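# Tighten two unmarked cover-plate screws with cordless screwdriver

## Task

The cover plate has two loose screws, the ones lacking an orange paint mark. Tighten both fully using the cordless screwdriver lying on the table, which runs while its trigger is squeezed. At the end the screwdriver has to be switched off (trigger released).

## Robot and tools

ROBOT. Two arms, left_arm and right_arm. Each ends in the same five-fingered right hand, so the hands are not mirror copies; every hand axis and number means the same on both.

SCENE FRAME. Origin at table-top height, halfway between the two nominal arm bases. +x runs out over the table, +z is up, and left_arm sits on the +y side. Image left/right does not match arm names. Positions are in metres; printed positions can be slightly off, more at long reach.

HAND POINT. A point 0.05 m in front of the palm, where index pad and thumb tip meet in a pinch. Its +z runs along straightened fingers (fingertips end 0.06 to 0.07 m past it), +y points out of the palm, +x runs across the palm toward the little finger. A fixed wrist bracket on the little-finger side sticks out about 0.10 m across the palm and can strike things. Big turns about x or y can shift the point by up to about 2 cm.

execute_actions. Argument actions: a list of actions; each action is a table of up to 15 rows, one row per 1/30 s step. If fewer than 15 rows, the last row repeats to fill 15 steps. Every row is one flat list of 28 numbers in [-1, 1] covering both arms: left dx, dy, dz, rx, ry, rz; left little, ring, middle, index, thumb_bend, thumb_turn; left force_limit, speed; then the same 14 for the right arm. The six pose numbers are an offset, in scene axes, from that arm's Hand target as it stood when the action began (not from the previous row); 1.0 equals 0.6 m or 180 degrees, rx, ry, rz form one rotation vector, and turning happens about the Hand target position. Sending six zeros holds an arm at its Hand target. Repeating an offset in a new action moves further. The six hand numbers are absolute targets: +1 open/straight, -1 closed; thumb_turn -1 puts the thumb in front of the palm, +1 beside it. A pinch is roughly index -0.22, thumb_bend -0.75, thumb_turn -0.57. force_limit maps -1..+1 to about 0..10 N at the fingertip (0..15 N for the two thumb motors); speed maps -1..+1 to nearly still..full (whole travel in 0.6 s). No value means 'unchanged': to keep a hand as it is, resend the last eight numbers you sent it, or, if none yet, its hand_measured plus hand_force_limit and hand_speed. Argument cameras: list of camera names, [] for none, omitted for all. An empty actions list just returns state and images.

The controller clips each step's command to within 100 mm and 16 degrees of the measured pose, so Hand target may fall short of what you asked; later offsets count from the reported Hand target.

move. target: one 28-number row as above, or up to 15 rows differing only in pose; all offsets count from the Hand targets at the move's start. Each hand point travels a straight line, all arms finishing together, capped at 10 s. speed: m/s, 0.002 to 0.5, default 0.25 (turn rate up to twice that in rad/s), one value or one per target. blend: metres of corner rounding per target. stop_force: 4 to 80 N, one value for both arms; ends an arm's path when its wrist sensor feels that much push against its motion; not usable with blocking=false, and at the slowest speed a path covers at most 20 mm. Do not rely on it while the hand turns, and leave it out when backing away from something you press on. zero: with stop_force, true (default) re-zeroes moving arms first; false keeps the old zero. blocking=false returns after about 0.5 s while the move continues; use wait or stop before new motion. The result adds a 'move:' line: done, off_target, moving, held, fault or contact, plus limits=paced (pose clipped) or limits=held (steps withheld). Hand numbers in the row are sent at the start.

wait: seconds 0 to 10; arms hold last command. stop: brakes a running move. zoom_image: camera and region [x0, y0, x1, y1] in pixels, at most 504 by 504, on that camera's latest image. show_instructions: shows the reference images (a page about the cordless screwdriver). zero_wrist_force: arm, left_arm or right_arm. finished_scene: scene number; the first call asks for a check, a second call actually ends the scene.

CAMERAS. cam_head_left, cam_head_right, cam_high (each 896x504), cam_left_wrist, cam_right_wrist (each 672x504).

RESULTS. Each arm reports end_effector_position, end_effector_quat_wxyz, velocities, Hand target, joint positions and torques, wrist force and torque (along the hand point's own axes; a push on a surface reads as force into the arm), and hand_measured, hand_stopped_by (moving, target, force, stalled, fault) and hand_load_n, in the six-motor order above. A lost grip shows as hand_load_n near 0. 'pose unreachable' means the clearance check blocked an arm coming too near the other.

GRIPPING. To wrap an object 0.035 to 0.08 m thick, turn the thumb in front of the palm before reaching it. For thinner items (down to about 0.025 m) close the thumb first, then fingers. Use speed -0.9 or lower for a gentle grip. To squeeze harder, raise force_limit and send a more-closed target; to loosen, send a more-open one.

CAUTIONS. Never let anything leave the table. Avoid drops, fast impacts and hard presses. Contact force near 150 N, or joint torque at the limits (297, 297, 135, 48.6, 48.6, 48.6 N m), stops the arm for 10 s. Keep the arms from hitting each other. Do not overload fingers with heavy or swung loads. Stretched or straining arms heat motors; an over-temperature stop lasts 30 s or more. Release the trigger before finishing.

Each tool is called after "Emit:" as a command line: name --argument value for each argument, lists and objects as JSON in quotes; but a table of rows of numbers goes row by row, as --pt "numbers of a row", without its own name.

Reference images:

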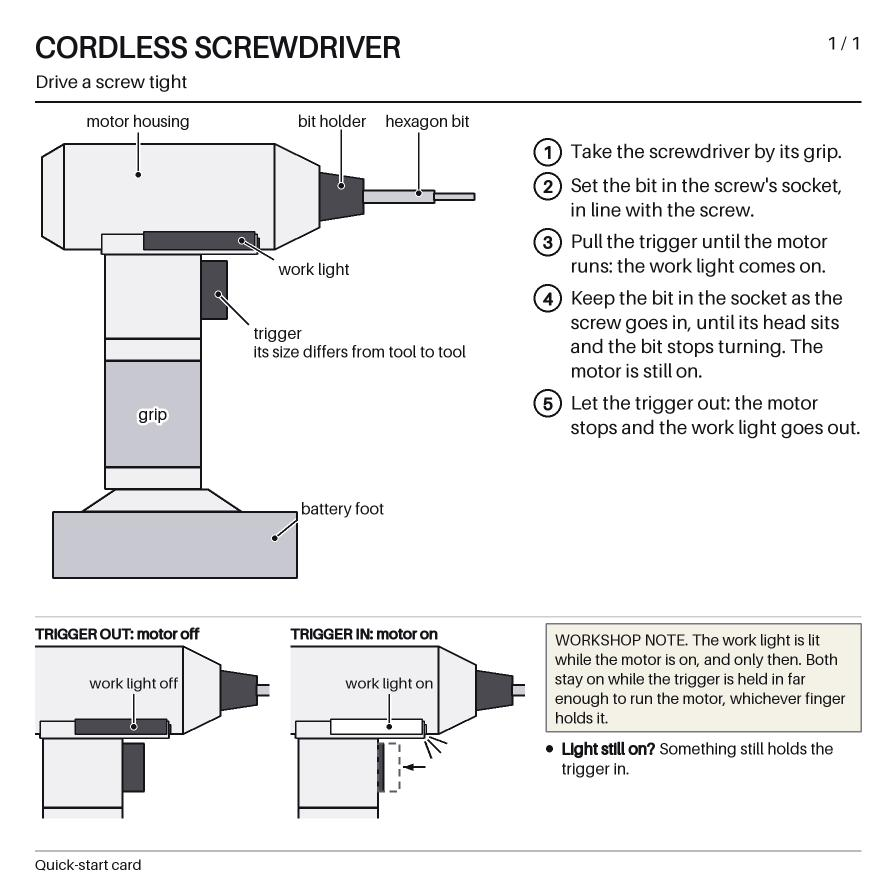

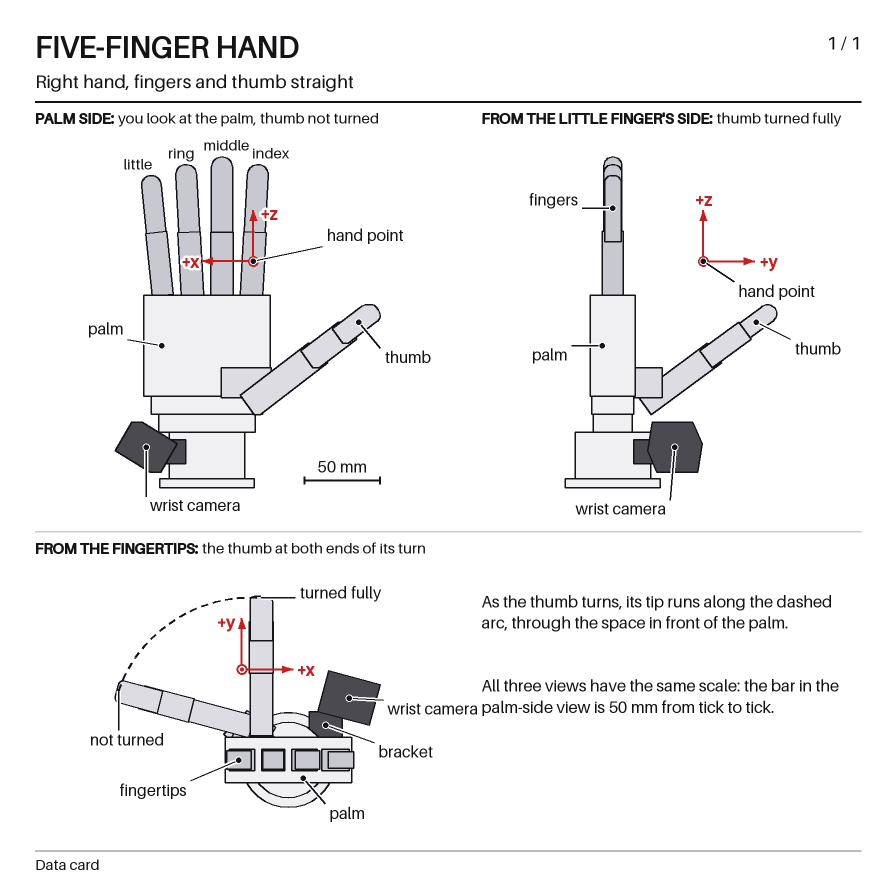

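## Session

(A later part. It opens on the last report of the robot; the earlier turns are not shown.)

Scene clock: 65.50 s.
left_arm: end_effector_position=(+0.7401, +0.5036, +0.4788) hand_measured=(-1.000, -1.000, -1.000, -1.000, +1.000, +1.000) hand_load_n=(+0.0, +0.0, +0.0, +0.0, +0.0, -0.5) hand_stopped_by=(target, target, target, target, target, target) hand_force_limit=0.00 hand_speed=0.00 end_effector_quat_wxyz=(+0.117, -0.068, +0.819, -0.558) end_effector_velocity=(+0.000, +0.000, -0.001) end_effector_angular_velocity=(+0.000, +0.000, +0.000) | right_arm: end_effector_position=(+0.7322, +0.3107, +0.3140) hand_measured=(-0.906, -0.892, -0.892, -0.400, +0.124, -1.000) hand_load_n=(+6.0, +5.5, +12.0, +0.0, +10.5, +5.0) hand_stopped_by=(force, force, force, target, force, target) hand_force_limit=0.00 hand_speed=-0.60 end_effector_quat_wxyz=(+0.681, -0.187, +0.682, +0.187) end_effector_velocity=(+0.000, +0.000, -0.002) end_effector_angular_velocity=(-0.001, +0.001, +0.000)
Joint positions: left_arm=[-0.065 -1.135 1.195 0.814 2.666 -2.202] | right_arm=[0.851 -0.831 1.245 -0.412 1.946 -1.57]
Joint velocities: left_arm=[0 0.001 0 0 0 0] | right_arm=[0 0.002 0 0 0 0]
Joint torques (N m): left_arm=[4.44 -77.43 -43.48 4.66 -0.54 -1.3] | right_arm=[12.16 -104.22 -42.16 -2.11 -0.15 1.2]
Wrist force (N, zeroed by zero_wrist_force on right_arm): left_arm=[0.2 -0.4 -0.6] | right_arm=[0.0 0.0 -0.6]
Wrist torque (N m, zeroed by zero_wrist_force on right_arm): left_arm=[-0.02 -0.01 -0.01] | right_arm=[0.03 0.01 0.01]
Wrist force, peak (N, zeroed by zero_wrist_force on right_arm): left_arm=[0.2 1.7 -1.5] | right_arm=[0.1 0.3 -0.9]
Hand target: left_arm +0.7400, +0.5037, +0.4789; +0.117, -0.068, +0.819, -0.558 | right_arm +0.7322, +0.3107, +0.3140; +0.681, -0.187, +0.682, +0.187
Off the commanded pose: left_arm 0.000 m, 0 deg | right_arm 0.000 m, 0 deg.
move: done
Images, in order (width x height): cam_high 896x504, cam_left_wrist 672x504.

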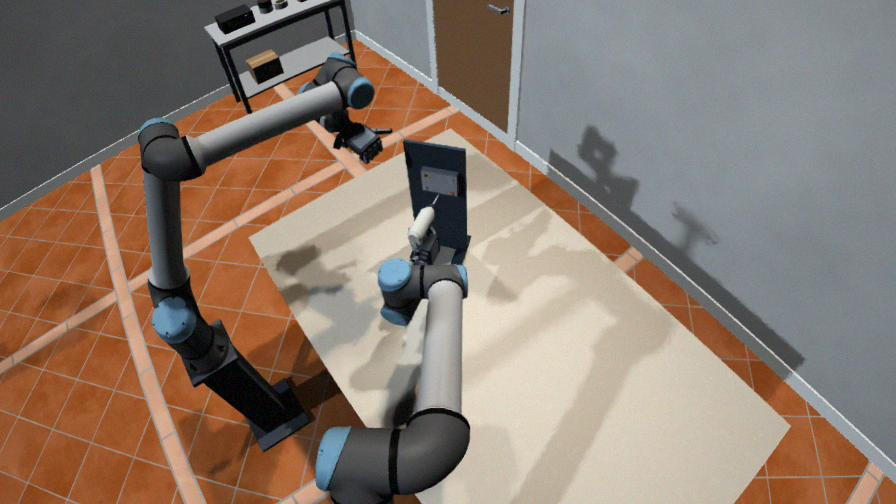

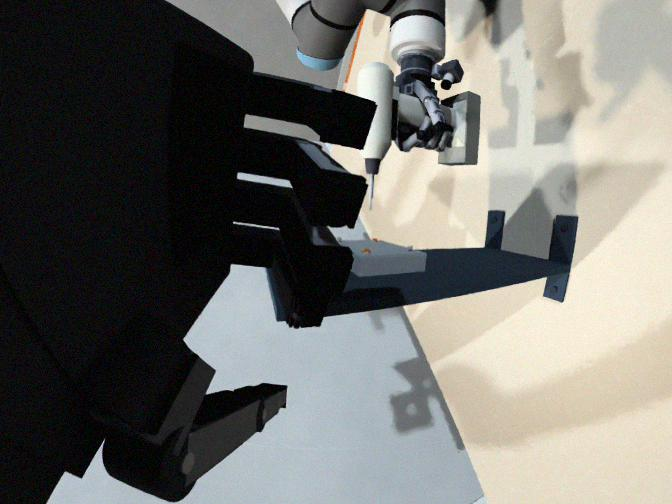

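Emit:
move --target '[0,0,0,0,0,0,-1,-1,-1,-1,1,1,0,0,0,0,0.05,0,0,0,-1,-1,-1,-0.4,-1,-1,0,-0.6]' --speed 0.1 --cameras '["cam_left_wrist"]'

Emit:
zoom_image --camera "cam_left_wrist" --region '[300, 140, 460, 300]'

Emit:
move --target '[0,0,0,0,0,0,-1,-1,-1,-1,1,1,0,0,0.025,-0.0433,0,0,0,0,-1,-1,-1,-0.4,-1,-1,0,-0.6]' --speed 0.1 --cameras '["cam_left_wrist"]'

Emit:
zoom_image --camera "cam_left_wrist" --region '[300, 140, 460, 300]'

Scene clock: 66.60 s.
left_arm: end_effector_position=(+0.7400, +0.5037, +0.4789) hand_measured=(-1.000, -1.000, -1.000, -1.000, +1.000, +1.000) hand_load_n=(+0.0, +0.0, +0.0, +0.0, +0.0, +0.0) hand_stopped_by=(target, target, target, target, target, target) hand_force_limit=0.00 hand_speed=0.00 end_effector_quat_wxyz=(+0.117, -0.068, +0.819, -0.558) end_effector_velocity=(+0.000, +0.001, +0.000) end_effector_angular_velocity=(+0.000, -0.001, +0.001) | right_arm: end_effector_position=(+0.7321, +0.3106, +0.3442) hand_measured=(-0.906, -0.892, -0.892, -0.400, +0.124, -1.000) hand_load_n=(+5.5, +5.5, +12.0, +0.0, +10.5, +5.0) hand_stopped_by=(force, force, force, target, force, target) hand_force_limit=0.00 hand_speed=-0.60 end_effector_quat_wxyz=(+0.681, -0.187, +0.682, +0.187) end_effector_velocity=(+0.000, +0.000, -0.003) end_effector_angular_velocity=(+0.000, +0.000, +0.000)
Joint positions: left_arm=[-0.065 -1.135 1.195 0.814 2.666 -2.202] | right_arm=[0.851 -0.851 1.223 -0.37 1.946 -1.57]
Joint velocities: left_arm=[0.001 0 0 0.001 0 0.001] | right_arm=[0 0.002 0.003 -0.004 0 0]
Joint torques (N m): left_arm=[7.4 -88.4 -31.79 1.12 -1.15 3.24] | right_arm=[5.3 -105.76 -41.28 -6.7 -1.19 0.03]
Wrist force (N, zeroed by zero_wrist_force on right_arm): left_arm=[-0.1 -0.1 -0.3] | right_arm=[-0.1 -0.1 -0.4]
Wrist torque (N m, zeroed by zero_wrist_force on right_arm): left_arm=[0.02 0.01 -0.01] | right_arm=[0.02 0.03 0.00]
Wrist force, peak (N, zeroed by zero_wrist_force on right_arm): left_arm=[0.3 -0.3 -0.8] | right_arm=[2.0 -0.2 -0.2]
Hand target: left_arm +0.7400, +0.5037, +0.4789; +0.117, -0.068, +0.819, -0.558 | right_arm +0.7322, +0.3106, +0.3440; +0.681, -0.187, +0.682, +0.187
Off the commanded pose: left_arm 0.000 m, 0 deg | right_arm 0.000 m, 0 deg.
move: done
Images, in order (width x height): cam_left_wrist 672x504.

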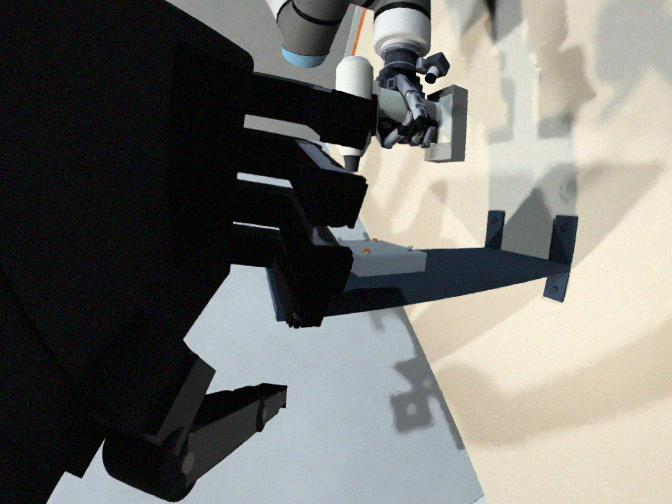

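Scaled by 3.150 from the camera's 672x504 image, which has a finer 960x720 frame.

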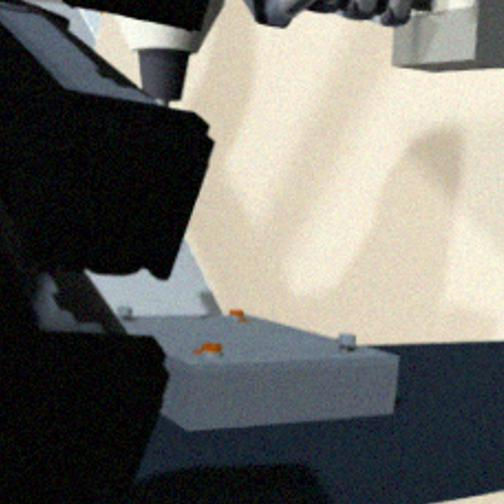

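Scene clock: 67.33 s.
left_arm: end_effector_position=(+0.7400, +0.5037, +0.4789) hand_measured=(-1.000, -1.000, -1.000, -1.000, +1.000, +1.000) hand_load_n=(+0.0, +0.0, +0.0, +0.0, +0.0, +0.0) hand_stopped_by=(target, target, target, target, target, target) hand_force_limit=0.00 hand_speed=0.00 end_effector_quat_wxyz=(+0.117, -0.068, +0.819, -0.558) end_effector_velocity=(+0.000, -0.001, +0.001) end_effector_angular_velocity=(+0.000, -0.001, -0.002) | right_arm: end_effector_position=(+0.7473, +0.2845, +0.3441) hand_measured=(-0.906, -0.892, -0.892, -0.400, +0.124, -1.000) hand_load_n=(+5.5, +5.5, +11.5, +0.0, +10.5, +5.0) hand_stopped_by=(force, force, force, target, force, target) hand_force_limit=0.00 hand_speed=-0.60 end_effector_quat_wxyz=(+0.681, -0.187, +0.682, +0.187) end_effector_velocity=(-0.001, +0.002, +0.001) end_effector_angular_velocity=(+0.000, -0.001, +0.000)
Joint positions: left_arm=[-0.065 -1.135 1.195 0.814 2.666 -2.202] | right_arm=[0.821 -0.877 1.269 -0.39 1.916 -1.57]
Joint velocities: left_arm=[-0.002 -0.001 0 0 0.001 0] | right_arm=[0.003 0.002 -0.005 0.002 0.003 0]
Joint torques (N m): left_arm=[7.11 -87.04 -27.61 -0.23 -0.68 3.23] | right_arm=[10.55 -103.3 -51.85 -1.25 1.75 1.44]
Wrist force (N, zeroed by zero_wrist_force on right_arm): left_arm=[0.2 -0.3 -0.7] | right_arm=[0.0 -0.4 -0.3]
Wrist torque (N m, zeroed by zero_wrist_force on right_arm): left_arm=[0.00 -0.02 0.00] | right_arm=[-0.03 0.01 0.00]
Wrist force, peak (N, zeroed by zero_wrist_force on right_arm): left_arm=[0.3 -0.3 -1.0] | right_arm=[0.6 2.0 -0.3]
Hand target: left_arm +0.7400, +0.5037, +0.4789; +0.117, -0.068, +0.819, -0.558 | right_arm +0.7472, +0.2847, +0.3440; +0.681, -0.187, +0.682, +0.187
Off the commanded pose: left_arm 0.000 m, 0 deg | right_arm 0.000 m, 0 deg.
move: done
Images, in order (width x height): cam_left_wrist 672x504.

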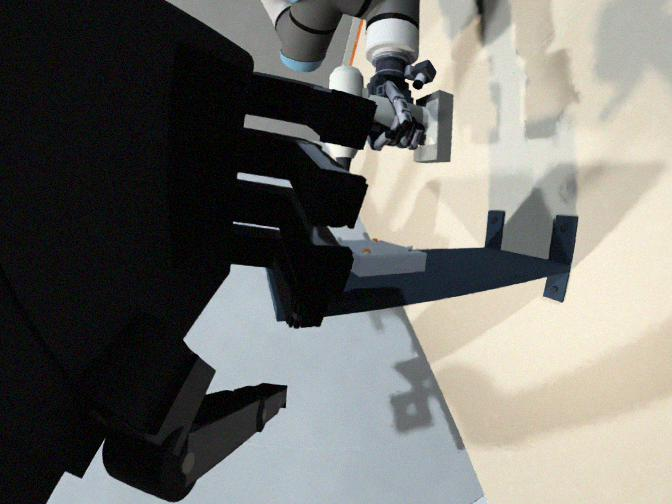

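Scaled by 3.150 from the camera's 672x504 image, which has a finer 960x720 frame.

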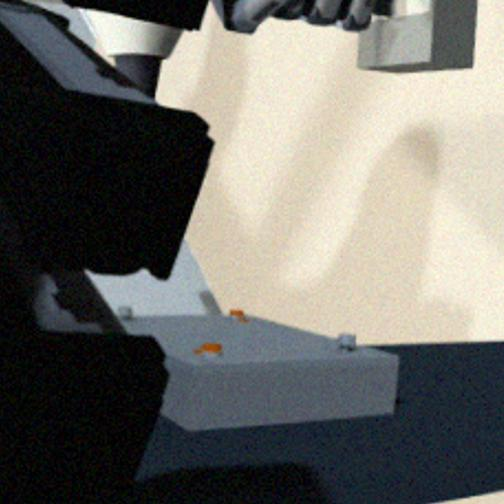

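Emit:
move --target '[0.05,-0.18,0.18,0,0,0,-1,-1,-1,-1,1,1,0,0,0,0,0,0,0,0,-1,-1,-1,-0.4,-1,-1,0,-0.6]' --speed 0.2 --cameras '["cam_left_wrist"]'

Emit:
zoom_image --camera "cam_left_wrist" --region '[400, 180, 580, 360]'

Scene clock: 68.77 s.
left_arm: end_effector_position=(+0.7702, +0.3956, +0.5868) hand_measured=(-1.000, -1.000, -1.000, -1.000, +1.000, +1.000) hand_load_n=(+0.0, +0.0, +0.0, +0.0, +0.0, +0.0) hand_stopped_by=(target, target, target, target, target, target) hand_force_limit=0.00 hand_speed=0.00 end_effector_quat_wxyz=(+0.117, -0.068, +0.819, -0.558) end_effector_velocity=(+0.000, +0.000, +0.001) end_effector_angular_velocity=(-0.001, -0.001, +0.000) | right_arm: end_effector_position=(+0.7472, +0.2847, +0.3440) hand_measured=(-0.906, -0.892, -0.892, -0.400, +0.124, -1.000) hand_load_n=(+5.5, +5.5, +11.5, +0.0, +10.5, +5.0) hand_stopped_by=(force, force, force, target, force, target) hand_force_limit=0.00 hand_speed=-0.60 end_effector_quat_wxyz=(+0.681, -0.187, +0.682, +0.187) end_effector_velocity=(+0.000, +0.000, +0.000) end_effector_angular_velocity=(-0.001, +0.000, +0.000)
Joint positions: left_arm=[-0.205 -1.12 0.957 0.864 2.567 -2.401] | right_arm=[0.821 -0.877 1.269 -0.39 1.916 -1.57]
Joint velocities: left_arm=[0.001 -0.001 0 0 0.001 0] | right_arm=[0 0 0 0 0 0]
Joint torques (N m): left_arm=[-9.52 -87.67 -39.59 -1.33 3.11 1.51] | right_arm=[14.74 -100.55 -50.23 -1.95 2.15 1.23]
Wrist force (N, zeroed by zero_wrist_force on right_arm): left_arm=[-0.3 0.2 -1.0] | right_arm=[-0.2 0.1 -0.3]
Wrist torque (N m, zeroed by zero_wrist_force on right_arm): left_arm=[0.10 0.09 -0.01] | right_arm=[0.04 0.03 0.00]
Wrist force, peak (N, zeroed by zero_wrist_force on right_arm): left_arm=[0.1 2.1 -1.8] | right_arm=[-0.6 -0.2 -0.2]
Hand target: left_arm +0.7702, +0.3956, +0.5871; +0.117, -0.068, +0.819, -0.558 | right_arm +0.7472, +0.2847, +0.3440; +0.681, -0.187, +0.682, +0.187
Off the commanded pose: left_arm 0.000 m, 0 deg | right_arm 0.000 m, 0 deg.
move: done
Images, in order (width x height): cam_left_wrist 672x504.

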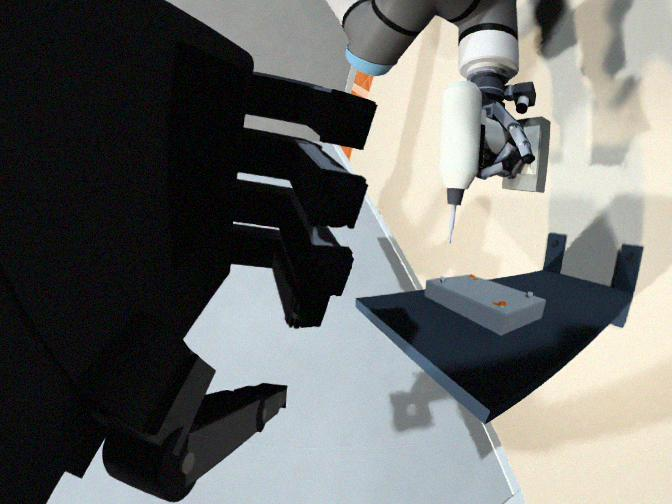

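Scaled by 2.800 from the camera's 672x504 image, which has a finer 960x720 frame.

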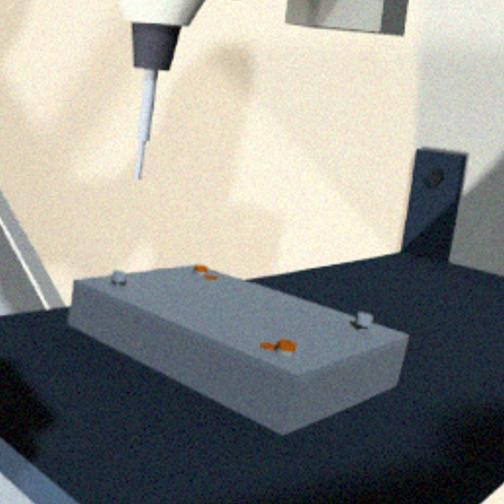

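Emit:
move --target '[0.05,-0.2,0.08,0,0,0,-1,-1,-1,-1,1,1,0,0,0,0,0,0,0,0,-1,-1,-1,-0.4,-1,-1,0,-0.6]' --speed 0.2 --cameras '["cam_left_wrist","cam_high"]'

Scene clock: 70.17 s.
left_arm: end_effector_position=(+0.8001, +0.2754, +0.6350) hand_measured=(-1.000, -1.000, -1.000, -1.000, +1.000, +1.000) hand_load_n=(+0.0, +0.0, +0.0, +0.5, +0.0, -0.5) hand_stopped_by=(target, target, target, target, target, target) hand_force_limit=0.00 hand_speed=0.00 end_effector_quat_wxyz=(+0.117, -0.068, +0.819, -0.558) end_effector_velocity=(+0.000, +0.000, +0.000) end_effector_angular_velocity=(-0.001, +0.000, +0.001) | right_arm: end_effector_position=(+0.7472, +0.2847, +0.3440) hand_measured=(-0.906, -0.892, -0.892, -0.400, +0.124, -1.000) hand_load_n=(+5.5, +5.5, +12.0, +0.0, +10.5, +5.0) hand_stopped_by=(force, force, force, target, force, target) hand_force_limit=0.00 hand_speed=-0.60 end_effector_quat_wxyz=(+0.681, -0.187, +0.682, +0.187) end_effector_velocity=(+0.000, +0.000, +0.003) end_effector_angular_velocity=(+0.002, -0.001, +0.000)
Joint positions: left_arm=[-0.347 -1.045 0.742 0.887 2.453 -2.546] | right_arm=[0.821 -0.877 1.269 -0.39 1.916 -1.57]
Joint velocities: left_arm=[0 0 0 -0.001 0 -0.001] | right_arm=[0 -0.003 0 0.001 -0.001 0]
Joint torques (N m): left_arm=[-12.63 -91.99 -34.52 -2.39 1.82 1.89] | right_arm=[13.92 -100.62 -49.12 -2.75 2.31 1.31]
Wrist force (N, zeroed by zero_wrist_force on right_arm): left_arm=[-0.2 -0.5 -0.4] | right_arm=[-0.1 0.0 -0.2]
Wrist torque (N m, zeroed by zero_wrist_force on right_arm): left_arm=[-0.05 0.05 -0.02] | right_arm=[0.01 0.01 0.01]
Wrist force, peak (N, zeroed by zero_wrist_force on right_arm): left_arm=[0.0 1.4 -2.6] | right_arm=[-0.1 0.3 -0.7]
Hand target: left_arm +0.8001, +0.2754, +0.6351; +0.117, -0.068, +0.819, -0.558 | right_arm +0.7472, +0.2847, +0.3440; +0.681, -0.187, +0.682, +0.187
Off the commanded pose: left_arm 0.000 m, 0 deg | right_arm 0.000 m, 0 deg.
move: done
Images, in order (width x height): cam_high 896x504, cam_left_wrist 672x504.

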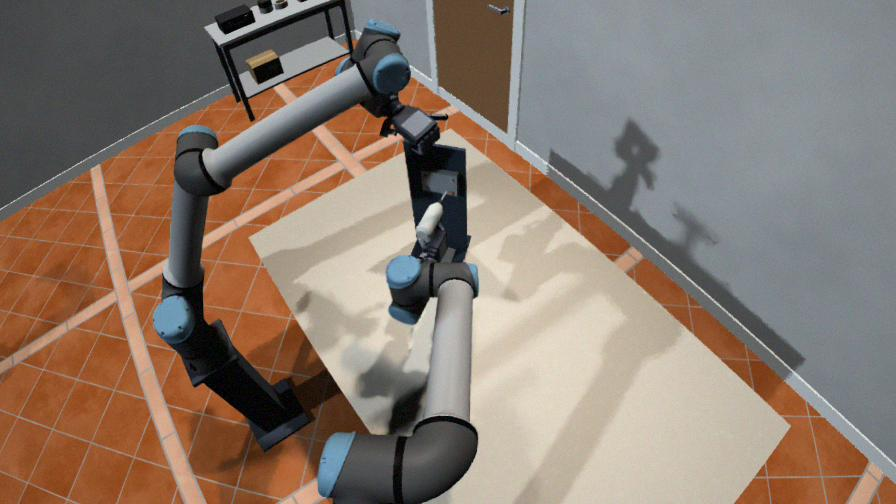

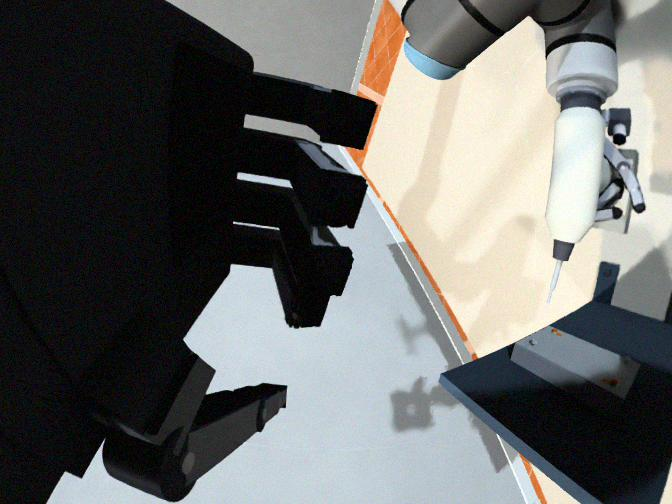

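Emit:
zoom_image --camera "cam_left_wrist" --region '[492, 250, 672, 430]'

Scaled by 2.800 from the camera's 672x504 image, which has a finer 960x720 frame.

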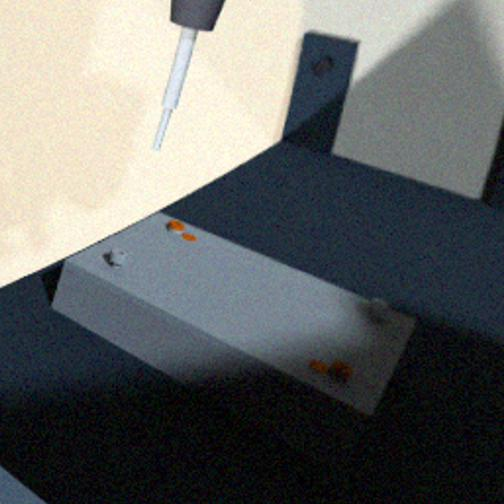

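Emit:
zoom_image --camera "cam_left_wrist" --region '[500, 320, 580, 380]'

Emit:
zoom_image --camera "cam_left_wrist" --region '[520, 250, 600, 310]'

Scaled by 6.300 from the camera's 672x504 image, which has a finer 960x720 frame.

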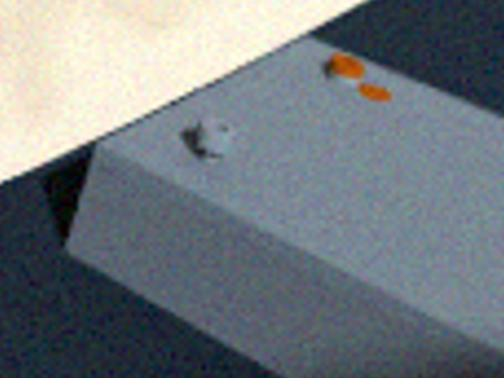

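Scaled by 6.300 from the camera's 672x504 image, which has a finer 960x720 frame.

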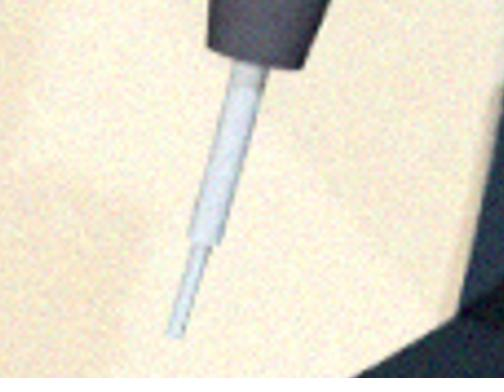

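Emit:
move --target '[0,0,0,0,0,0,-1,-1,-1,-1,1,1,0,0,0.051,0.0217,0,0,0,0,-1,-1,-1,-0.4,-1,-1,0,-0.6]' --speed 0.06 --stop_force 6 --cameras '["cam_left_wrist"]'

Emit:
zoom_image --camera "cam_left_wrist" --region '[492, 280, 592, 380]'

Scene clock: 74.27 s.
left_arm: end_effector_position=(+0.8001, +0.2754, +0.6351) hand_measured=(-1.000, -1.000, -1.000, -1.000, +1.000, +1.000) hand_load_n=(+0.5, +0.0, +0.0, +0.0, +0.0, +0.0) hand_stopped_by=(target, target, target, target, target, target) hand_force_limit=0.00 hand_speed=0.00 end_effector_quat_wxyz=(+0.117, -0.068, +0.819, -0.558) end_effector_velocity=(+0.000, -0.001, +0.000) end_effector_angular_velocity=(+0.000, +0.001, -0.001) | right_arm: end_effector_position=(+0.7778, +0.2977, +0.3440) hand_measured=(-0.906, -0.892, -0.892, -0.400, +0.124, -1.000) hand_load_n=(+5.5, +5.5, +12.0, +0.0, +10.5, +5.0) hand_stopped_by=(force, force, force, target, force, target) hand_force_limit=0.00 hand_speed=-0.60 end_effector_quat_wxyz=(+0.681, -0.187, +0.682, +0.187) end_effector_velocity=(+0.000, +0.000, +0.002) end_effector_angular_velocity=(+0.002, -0.001, +0.000)
Joint positions: left_arm=[-0.347 -1.045 0.742 0.887 2.453 -2.546] | right_arm=[0.805 -0.834 1.193 -0.357 1.9 -1.57]
Joint velocities: left_arm=[-0.001 0 0 0 0 0] | right_arm=[0 -0.001 0 -0.001 0 0]
Joint torques (N m): left_arm=[-11.82 -92.52 -49.19 0.11 -0.11 -2.61] | right_arm=[14.89 -123.69 -49.72 -6.22 2.12 1.52]
Wrist force (N, zeroed by zero_wrist_force on right_arm): left_arm=[-0.2 -0.1 -0.9] | right_arm=[0.0 0.0 -0.3]
Wrist torque (N m, zeroed by zero_wrist_force on right_arm): left_arm=[0.04 0.06 0.00] | right_arm=[0.02 0.00 0.02]
Wrist force, peak (N, zeroed by zero_wrist_force on right_arm): left_arm=[-0.2 -0.2 -1.2] | right_arm=[0.4 1.0 -1.8]
Hand target: left_arm +0.8001, +0.2754, +0.6351; +0.117, -0.068, +0.819, -0.558 | right_arm +0.7778, +0.2977, +0.3440; +0.681, -0.187, +0.682, +0.187
Off the commanded pose: left_arm 0.000 m, 0 deg | right_arm 0.000 m, 0 deg.
move: done
Images, in order (width x height): cam_left_wrist 672x504.

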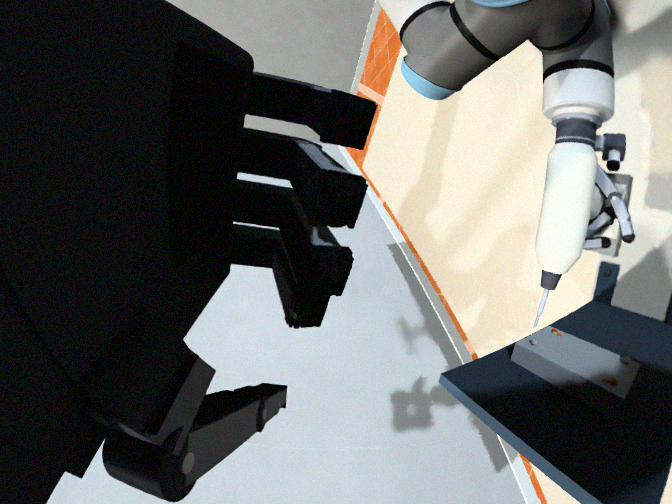

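Scaled by 5.040 from the camera's 672x504 image, which has a finer 960x720 frame.

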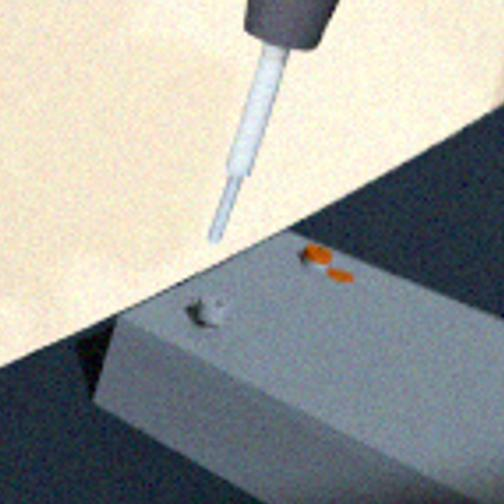

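Emit:
move --target '[-0.05,0.2,-0.08,0,0,0,-1,-1,-1,-1,1,1,0,0,0,0,0,0,0,0,-1,-1,-1,-0.4,-1,-1,0,-0.6]' --speed 0.2 --cameras '["cam_left_wrist"]'

Emit:
zoom_image --camera "cam_left_wrist" --region '[410, 200, 510, 300]'

Scene clock: 75.90 s.
left_arm: end_effector_position=(+0.7701, +0.3955, +0.5872) hand_measured=(-1.000, -1.000, -1.000, -1.000, +1.000, +1.000) hand_load_n=(+0.5, +0.5, +0.0, +0.0, +0.0, +0.0) hand_stopped_by=(target, target, target, target, target, target) hand_force_limit=0.00 hand_speed=0.00 end_effector_quat_wxyz=(+0.117, -0.068, +0.819, -0.558) end_effector_velocity=(+0.000, +0.001, -0.001) end_effector_angular_velocity=(+0.000, +0.003, +0.002) | right_arm: end_effector_position=(+0.7778, +0.2977, +0.3440) hand_measured=(-0.906, -0.892, -0.892, -0.400, +0.124, -1.000) hand_load_n=(+5.5, +5.5, +12.0, +0.0, +10.5, +5.0) hand_stopped_by=(force, force, force, target, force, target) hand_force_limit=0.00 hand_speed=-0.60 end_effector_quat_wxyz=(+0.681, -0.187, +0.682, +0.187) end_effector_velocity=(+0.000, +0.000, -0.003) end_effector_angular_velocity=(-0.002, +0.002, +0.000)
Joint positions: left_arm=[-0.205 -1.12 0.957 0.864 2.567 -2.401] | right_arm=[0.805 -0.834 1.193 -0.357 1.9 -1.57]
Joint velocities: left_arm=[0.001 0.001 0 0 0 -0.002] | right_arm=[0 0.002 0 0.001 0 0]
Joint torques (N m): left_arm=[5.49 -53.76 -46.04 1.73 0.58 -2.57] | right_arm=[14.56 -123.88 -50.74 -5.03 1.89 1.61]
Wrist force (N, zeroed by zero_wrist_force on right_arm): left_arm=[0.2 -0.2 -0.8] | right_arm=[0.1 0.1 -0.4]
Wrist torque (N m, zeroed by zero_wrist_force on right_arm): left_arm=[0.03 0.00 0.00] | right_arm=[0.03 0.00 0.02]
Wrist force, peak (N, zeroed by zero_wrist_force on right_arm): left_arm=[0.4 1.3 -2.3] | right_arm=[0.1 0.1 -0.7]
Hand target: left_arm +0.7702, +0.3956, +0.5871; +0.117, -0.068, +0.819, -0.558 | right_arm +0.7778, +0.2977, +0.3440; +0.681, -0.187, +0.682, +0.187
Off the commanded pose: left_arm 0.000 m, 0 deg | right_arm 0.000 m, 0 deg.
move: done
Images, in order (width x height): cam_left_wrist 672x504.

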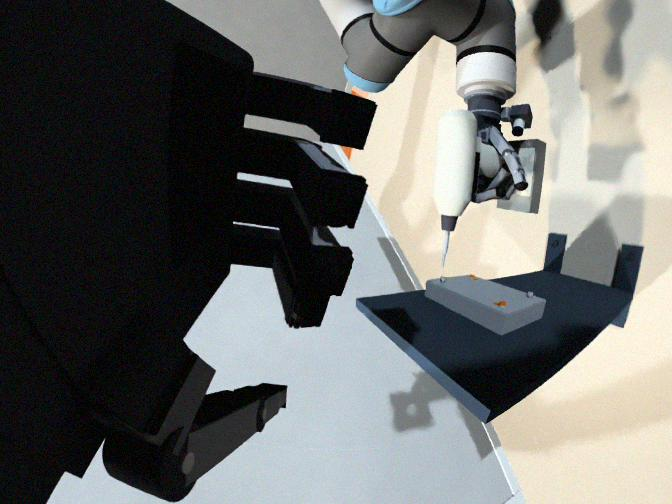

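Scaled by 5.040 from the camera's 672x504 image, which has a finer 960x720 frame.

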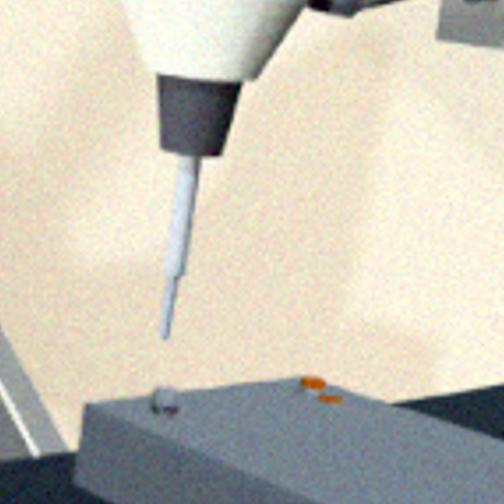

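Emit:
move --target '[0,0,0,0,0,0,-1,-1,-1,-1,1,1,0,0,-0.0038,0.0066,0.005,0,0,0,-1,-1,-1,-0.4,-1,-1,0,-0.6]' --speed 0.05 --cameras '["cam_left_wrist"]'

Emit:
zoom_image --camera "cam_left_wrist" --region '[410, 220, 490, 300]'

Emit:
move --target '[0.05,-0.2,0.08,0,0,0,-1,-1,-1,-1,1,1,0,0,0,0,0,0,0,0,-1,-1,-1,-0.4,-1,-1,0,-0.6]' --speed 0.2 --cameras '["cam_left_wrist"]'

Emit:
zoom_image --camera "cam_left_wrist" --region '[500, 280, 580, 360]'

Scene clock: 76.90 s.
left_arm: end_effector_position=(+0.7702, +0.3956, +0.5871) hand_measured=(-1.000, -1.000, -1.000, -1.000, +1.000, +1.000) hand_load_n=(+0.0, +0.0, +0.0, +0.0, +0.0, +0.0) hand_stopped_by=(target, target, target, target, target, target) hand_force_limit=0.00 hand_speed=0.00 end_effector_quat_wxyz=(+0.117, -0.068, +0.819, -0.558) end_effector_velocity=(+0.000, +0.000, +0.000) end_effector_angular_velocity=(-0.001, +0.000, -0.001) | right_arm: end_effector_position=(+0.7754, +0.3018, +0.3471) hand_measured=(-0.906, -0.892, -0.892, -0.400, +0.124, -1.000) hand_load_n=(+6.0, +5.5, +12.0, +0.0, +10.5, +5.0) hand_stopped_by=(force, force, force, target, force, target) hand_force_limit=0.00 hand_speed=-0.60 end_effector_quat_wxyz=(+0.681, -0.187, +0.682, +0.187) end_effector_velocity=(+0.000, +0.000, +0.000) end_effector_angular_velocity=(-0.001, +0.000, +0.000)
Joint positions: left_arm=[-0.205 -1.12 0.957 0.864 2.567 -2.401] | right_arm=[0.81 -0.832 1.183 -0.35 1.904 -1.57]
Joint velocities: left_arm=[0 0 0 0 0.001 0] | right_arm=[0 0 0.001 0 0 0]
Joint torques (N m): left_arm=[9.53 -53.34 -46.48 -1.43 2.09 0.97] | right_arm=[0.24 -108.42 -42.5 -4.08 0.37 1.25]
Wrist force (N, zeroed by zero_wrist_force on right_arm): left_arm=[0.1 0.1 -0.8] | right_arm=[-0.1 0.1 -0.3]
Wrist torque (N m, zeroed by zero_wrist_force on right_arm): left_arm=[0.07 0.02 0.00] | right_arm=[0.03 0.03 0.01]
Wrist force, peak (N, zeroed by zero_wrist_force on right_arm): left_arm=[-0.2 0.0 -1.1] | right_arm=[0.3 0.4 -0.5]
Hand target: left_arm +0.7702, +0.3956, +0.5871; +0.117, -0.068, +0.819, -0.558 | right_arm +0.7755, +0.3017, +0.3470; +0.681, -0.187, +0.682, +0.187
Off the commanded pose: left_arm 0.000 m, 0 deg | right_arm 0.000 m, 0 deg.
move: done
Images, in order (width x height): cam_left_wrist 672x504.

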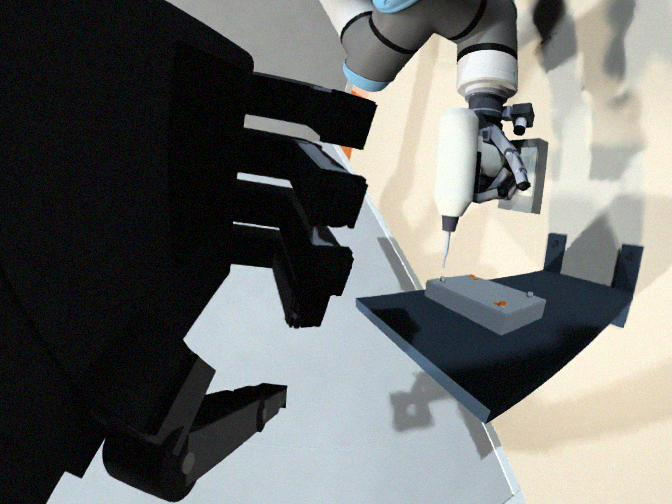

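Scaled by 6.300 from the camera's 672x504 image, which has a finer 960x720 frame.

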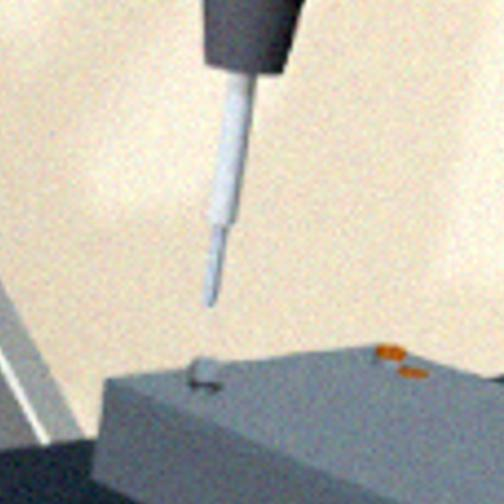

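Scene clock: 78.07 s.
left_arm: end_effector_position=(+0.8002, +0.2755, +0.6350) hand_measured=(-1.000, -1.000, -1.000, -1.000, +1.000, +1.000) hand_load_n=(+0.0, +0.0, +0.0, +0.0, +0.0, +0.0) hand_stopped_by=(target, target, target, target, target, target) hand_force_limit=0.00 hand_speed=0.00 end_effector_quat_wxyz=(+0.117, -0.068, +0.819, -0.558) end_effector_velocity=(+0.000, -0.001, +0.000) end_effector_angular_velocity=(+0.000, -0.001, -0.001) | right_arm: end_effector_position=(+0.7755, +0.3017, +0.3470) hand_measured=(-0.906, -0.892, -0.892, -0.400, +0.124, -1.000) hand_load_n=(+5.5, +6.0, +12.0, +0.0, +10.5, +5.0) hand_stopped_by=(force, force, force, target, force, target) hand_force_limit=0.00 hand_speed=-0.60 end_effector_quat_wxyz=(+0.681, -0.187, +0.682, +0.187) end_effector_velocity=(+0.000, +0.000, -0.001) end_effector_angular_velocity=(-0.002, +0.001, +0.000)
Joint positions: left_arm=[-0.347 -1.045 0.742 0.887 2.453 -2.546] | right_arm=[0.81 -0.832 1.184 -0.35 1.904 -1.57]
Joint velocities: left_arm=[-0.001 0 0 0 0.001 0.001] | right_arm=[0 0.001 0 0.001 0 0]
Joint torques (N m): left_arm=[-12.16 -90.08 -35.96 -2.06 1.85 1.48] | right_arm=[-15.05 -116.94 -42.72 -6.2 -0.59 0.98]
Wrist force (N, zeroed by zero_wrist_force on right_arm): left_arm=[0.0 0.1 -0.7] | right_arm=[-0.1 0.0 -0.3]
Wrist torque (N m, zeroed by zero_wrist_force on right_arm): left_arm=[0.05 0.03 0.01] | right_arm=[0.03 0.01 0.01]
Wrist force, peak (N, zeroed by zero_wrist_force on right_arm): left_arm=[-0.2 1.8 -2.7] | right_arm=[-0.1 0.1 -1.0]
Hand target: left_arm +0.8001, +0.2754, +0.6352; +0.117, -0.068, +0.819, -0.558 | right_arm +0.7755, +0.3017, +0.3470; +0.681, -0.187, +0.682, +0.187
Off the commanded pose: left_arm 0.000 m, 0 deg | right_arm 0.000 m, 0 deg.
move: done
Images, in order (width x height): cam_left_wrist 672x504.

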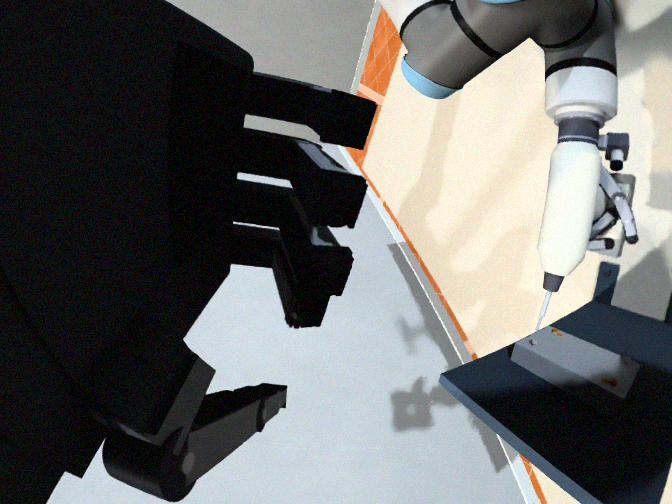

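Scaled by 6.300 from the camera's 672x504 image, which has a finer 960x720 frame.

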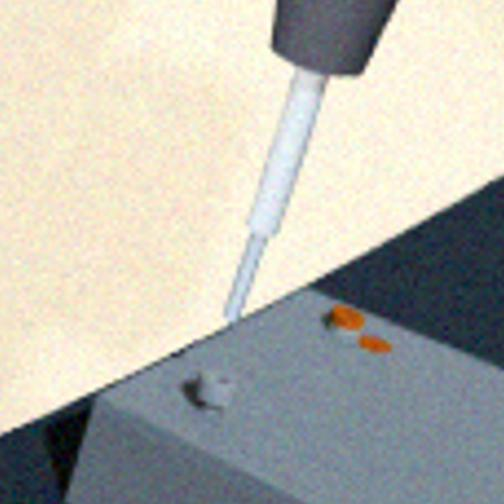

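Emit:
zoom_image --camera "cam_left_wrist" --region '[520, 325, 550, 350]'

Scaled by 16.800 from the camera's 672x504 image, which has a finer 960x720 frame.

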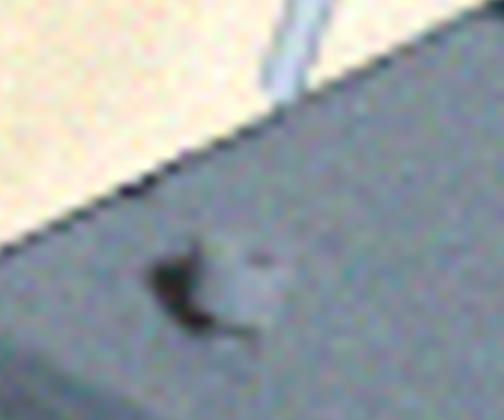

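Emit:
move --target '[0,0,0,0,0,0,-1,-1,-1,-1,1,1,0,0,0.0095,0.01,0.0033,0,0,0,-1,-1,-1,-0.4,-1,-1,0,-0.6]' --speed 0.05 --stop_force 5 --cameras '["cam_left_wrist"]'

Emit:
zoom_image --camera "cam_left_wrist" --region '[515, 310, 555, 350]'

Emit:
move --target '[-0.05,0.2,-0.08,0,0,0,-1,-1,-1,-1,1,1,0,0,0,0,0,0,0,0,-1,-1,-1,-0.4,-1,-1,0,-0.6]' --speed 0.2 --cameras '["cam_left_wrist"]'

Emit:
zoom_image --camera "cam_left_wrist" --region '[425, 255, 465, 295]'

Scene clock: 80.17 s.
left_arm: end_effector_position=(+0.8001, +0.2754, +0.6352) hand_measured=(-1.000, -1.000, -1.000, -1.000, +1.000, +1.000) hand_load_n=(+0.0, +0.0, +0.0, +0.0, +0.5, -0.5) hand_stopped_by=(target, target, target, target, target, target) hand_force_limit=0.00 hand_speed=0.00 end_effector_quat_wxyz=(+0.117, -0.068, +0.819, -0.558) end_effector_velocity=(+0.000, +0.000, +0.000) end_effector_angular_velocity=(+0.000, -0.001, +0.000) | right_arm: end_effector_position=(+0.7812, +0.3077, +0.3490) hand_measured=(-0.906, -0.892, -0.892, -0.400, +0.124, -1.000) hand_load_n=(+5.5, +6.0, +12.0, +0.0, +10.0, +5.0) hand_stopped_by=(force, force, force, target, force, target) hand_force_limit=0.00 hand_speed=-0.60 end_effector_quat_wxyz=(+0.681, -0.187, +0.682, +0.187) end_effector_velocity=(+0.000, +0.000, +0.002) end_effector_angular_velocity=(+0.001, -0.001, +0.000)
Joint positions: left_arm=[-0.347 -1.045 0.742 0.887 2.453 -2.546] | right_arm=[0.809 -0.819 1.158 -0.337 1.904 -1.57]
Joint velocities: left_arm=[0 0 0 -0.001 0 0.001] | right_arm=[0 -0.001 0 -0.001 0 0]
Joint torques (N m): left_arm=[-13.65 -95.16 -49.71 -1.38 -0.12 -2.16] | right_arm=[-8.13 -124.1 -42.08 -6.25 0.27 0.09]
Wrist force (N, zeroed by zero_wrist_force on right_arm): left_arm=[-0.3 -0.1 -0.6] | right_arm=[0.2 0.1 -0.2]
Wrist torque (N m, zeroed by zero_wrist_force on right_arm): left_arm=[0.03 0.08 -0.02] | right_arm=[0.02 -0.02 0.02]
Wrist force, peak (N, zeroed by zero_wrist_force on right_arm): left_arm=[-0.8 0.3 -0.8] | right_arm=[-0.2 0.8 0.3]
Hand target: left_arm +0.8001, +0.2754, +0.6352; +0.117, -0.068, +0.819, -0.558 | right_arm +0.7812, +0.3077, +0.3490; +0.681, -0.187, +0.682, +0.187
Off the commanded pose: left_arm 0.000 m, 0 deg | right_arm 0.000 m, 0 deg.
move: done
Images, in order (width x height): cam_left_wrist 672x504.

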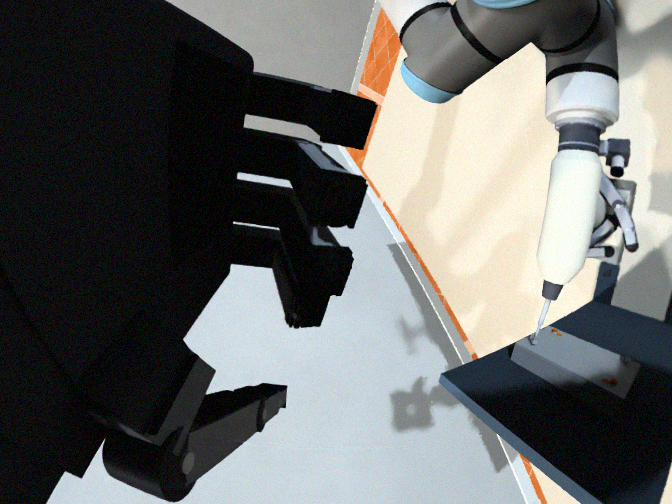

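Scaled by 12.600 from the camera's 672x504 image, which has a finer 960x720 frame.

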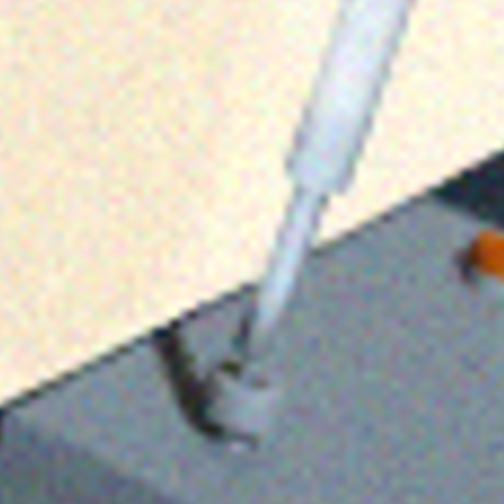

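Scene clock: 81.30 s.
left_arm: end_effector_position=(+0.7701, +0.3956, +0.5873) hand_measured=(-1.000, -1.000, -1.000, -1.000, +1.000, +1.000) hand_load_n=(+0.0, +0.0, +0.0, +0.0, +0.0, +0.0) hand_stopped_by=(target, target, target, target, target, target) hand_force_limit=0.00 hand_speed=0.00 end_effector_quat_wxyz=(+0.117, -0.068, +0.819, -0.558) end_effector_velocity=(+0.001, +0.000, -0.001) end_effector_angular_velocity=(+0.000, +0.001, +0.000) | right_arm: end_effector_position=(+0.7812, +0.3077, +0.3490) hand_measured=(-0.906, -0.892, -0.892, -0.400, +0.124, -1.000) hand_load_n=(+5.5, +5.5, +12.0, +0.0, +10.5, +5.0) hand_stopped_by=(force, force, force, target, force, target) hand_force_limit=0.00 hand_speed=-0.60 end_effector_quat_wxyz=(+0.681, -0.187, +0.682, +0.187) end_effector_velocity=(+0.000, +0.000, +0.000) end_effector_angular_velocity=(+0.000, +0.000, +0.000)
Joint positions: left_arm=[-0.205 -1.12 0.957 0.864 2.567 -2.401] | right_arm=[0.809 -0.819 1.158 -0.337 1.904 -1.57]
Joint velocities: left_arm=[0 0.002 0 0 0.001 0] | right_arm=[0 0 0 0 0 0]
Joint torques (N m): left_arm=[9.79 -51.58 -46.16 1.29 -0.36 -1.89] | right_arm=[-0.12 -124.84 -44.57 -5.36 0.62 -0.29]
Wrist force (N, zeroed by zero_wrist_force on right_arm): left_arm=[0.3 0.5 -0.8] | right_arm=[-0.1 -0.3 -0.3]
Wrist torque (N m, zeroed by zero_wrist_force on right_arm): left_arm=[0.13 -0.01 0.04] | right_arm=[-0.02 0.02 -0.01]
Wrist force, peak (N, zeroed by zero_wrist_force on right_arm): left_arm=[0.0 1.0 -2.5] | right_arm=[0.3 0.2 -0.7]
Hand target: left_arm +0.7702, +0.3956, +0.5871; +0.117, -0.068, +0.819, -0.558 | right_arm +0.7812, +0.3077, +0.3490; +0.681, -0.187, +0.682, +0.187
Off the commanded pose: left_arm 0.000 m, 0 deg | right_arm 0.000 m, 0 deg.
move: done
Images, in order (width x height): cam_left_wrist 672x504.

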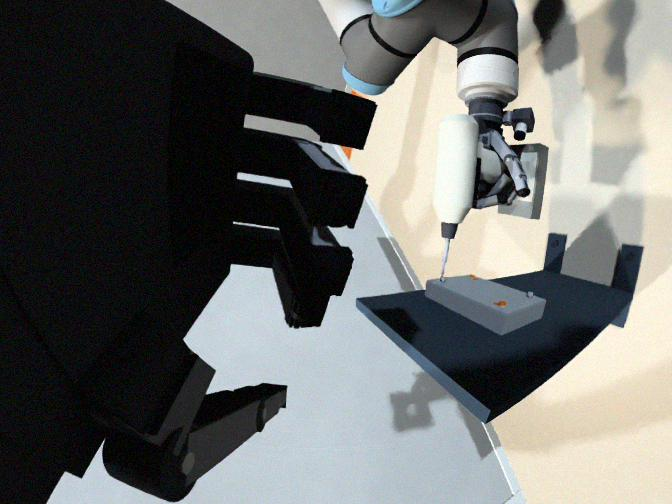

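Scaled by 12.600 from the camera's 672x504 image, which has a finer 960x720 frame.

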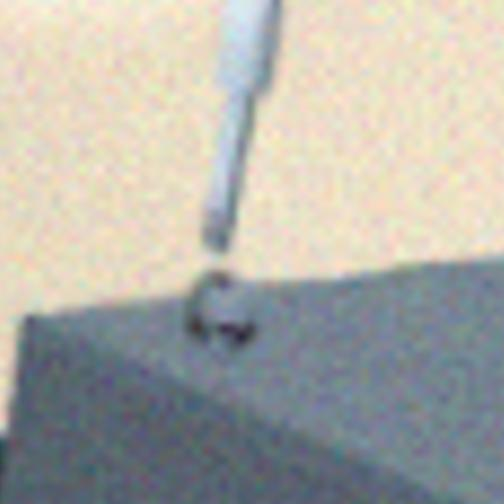

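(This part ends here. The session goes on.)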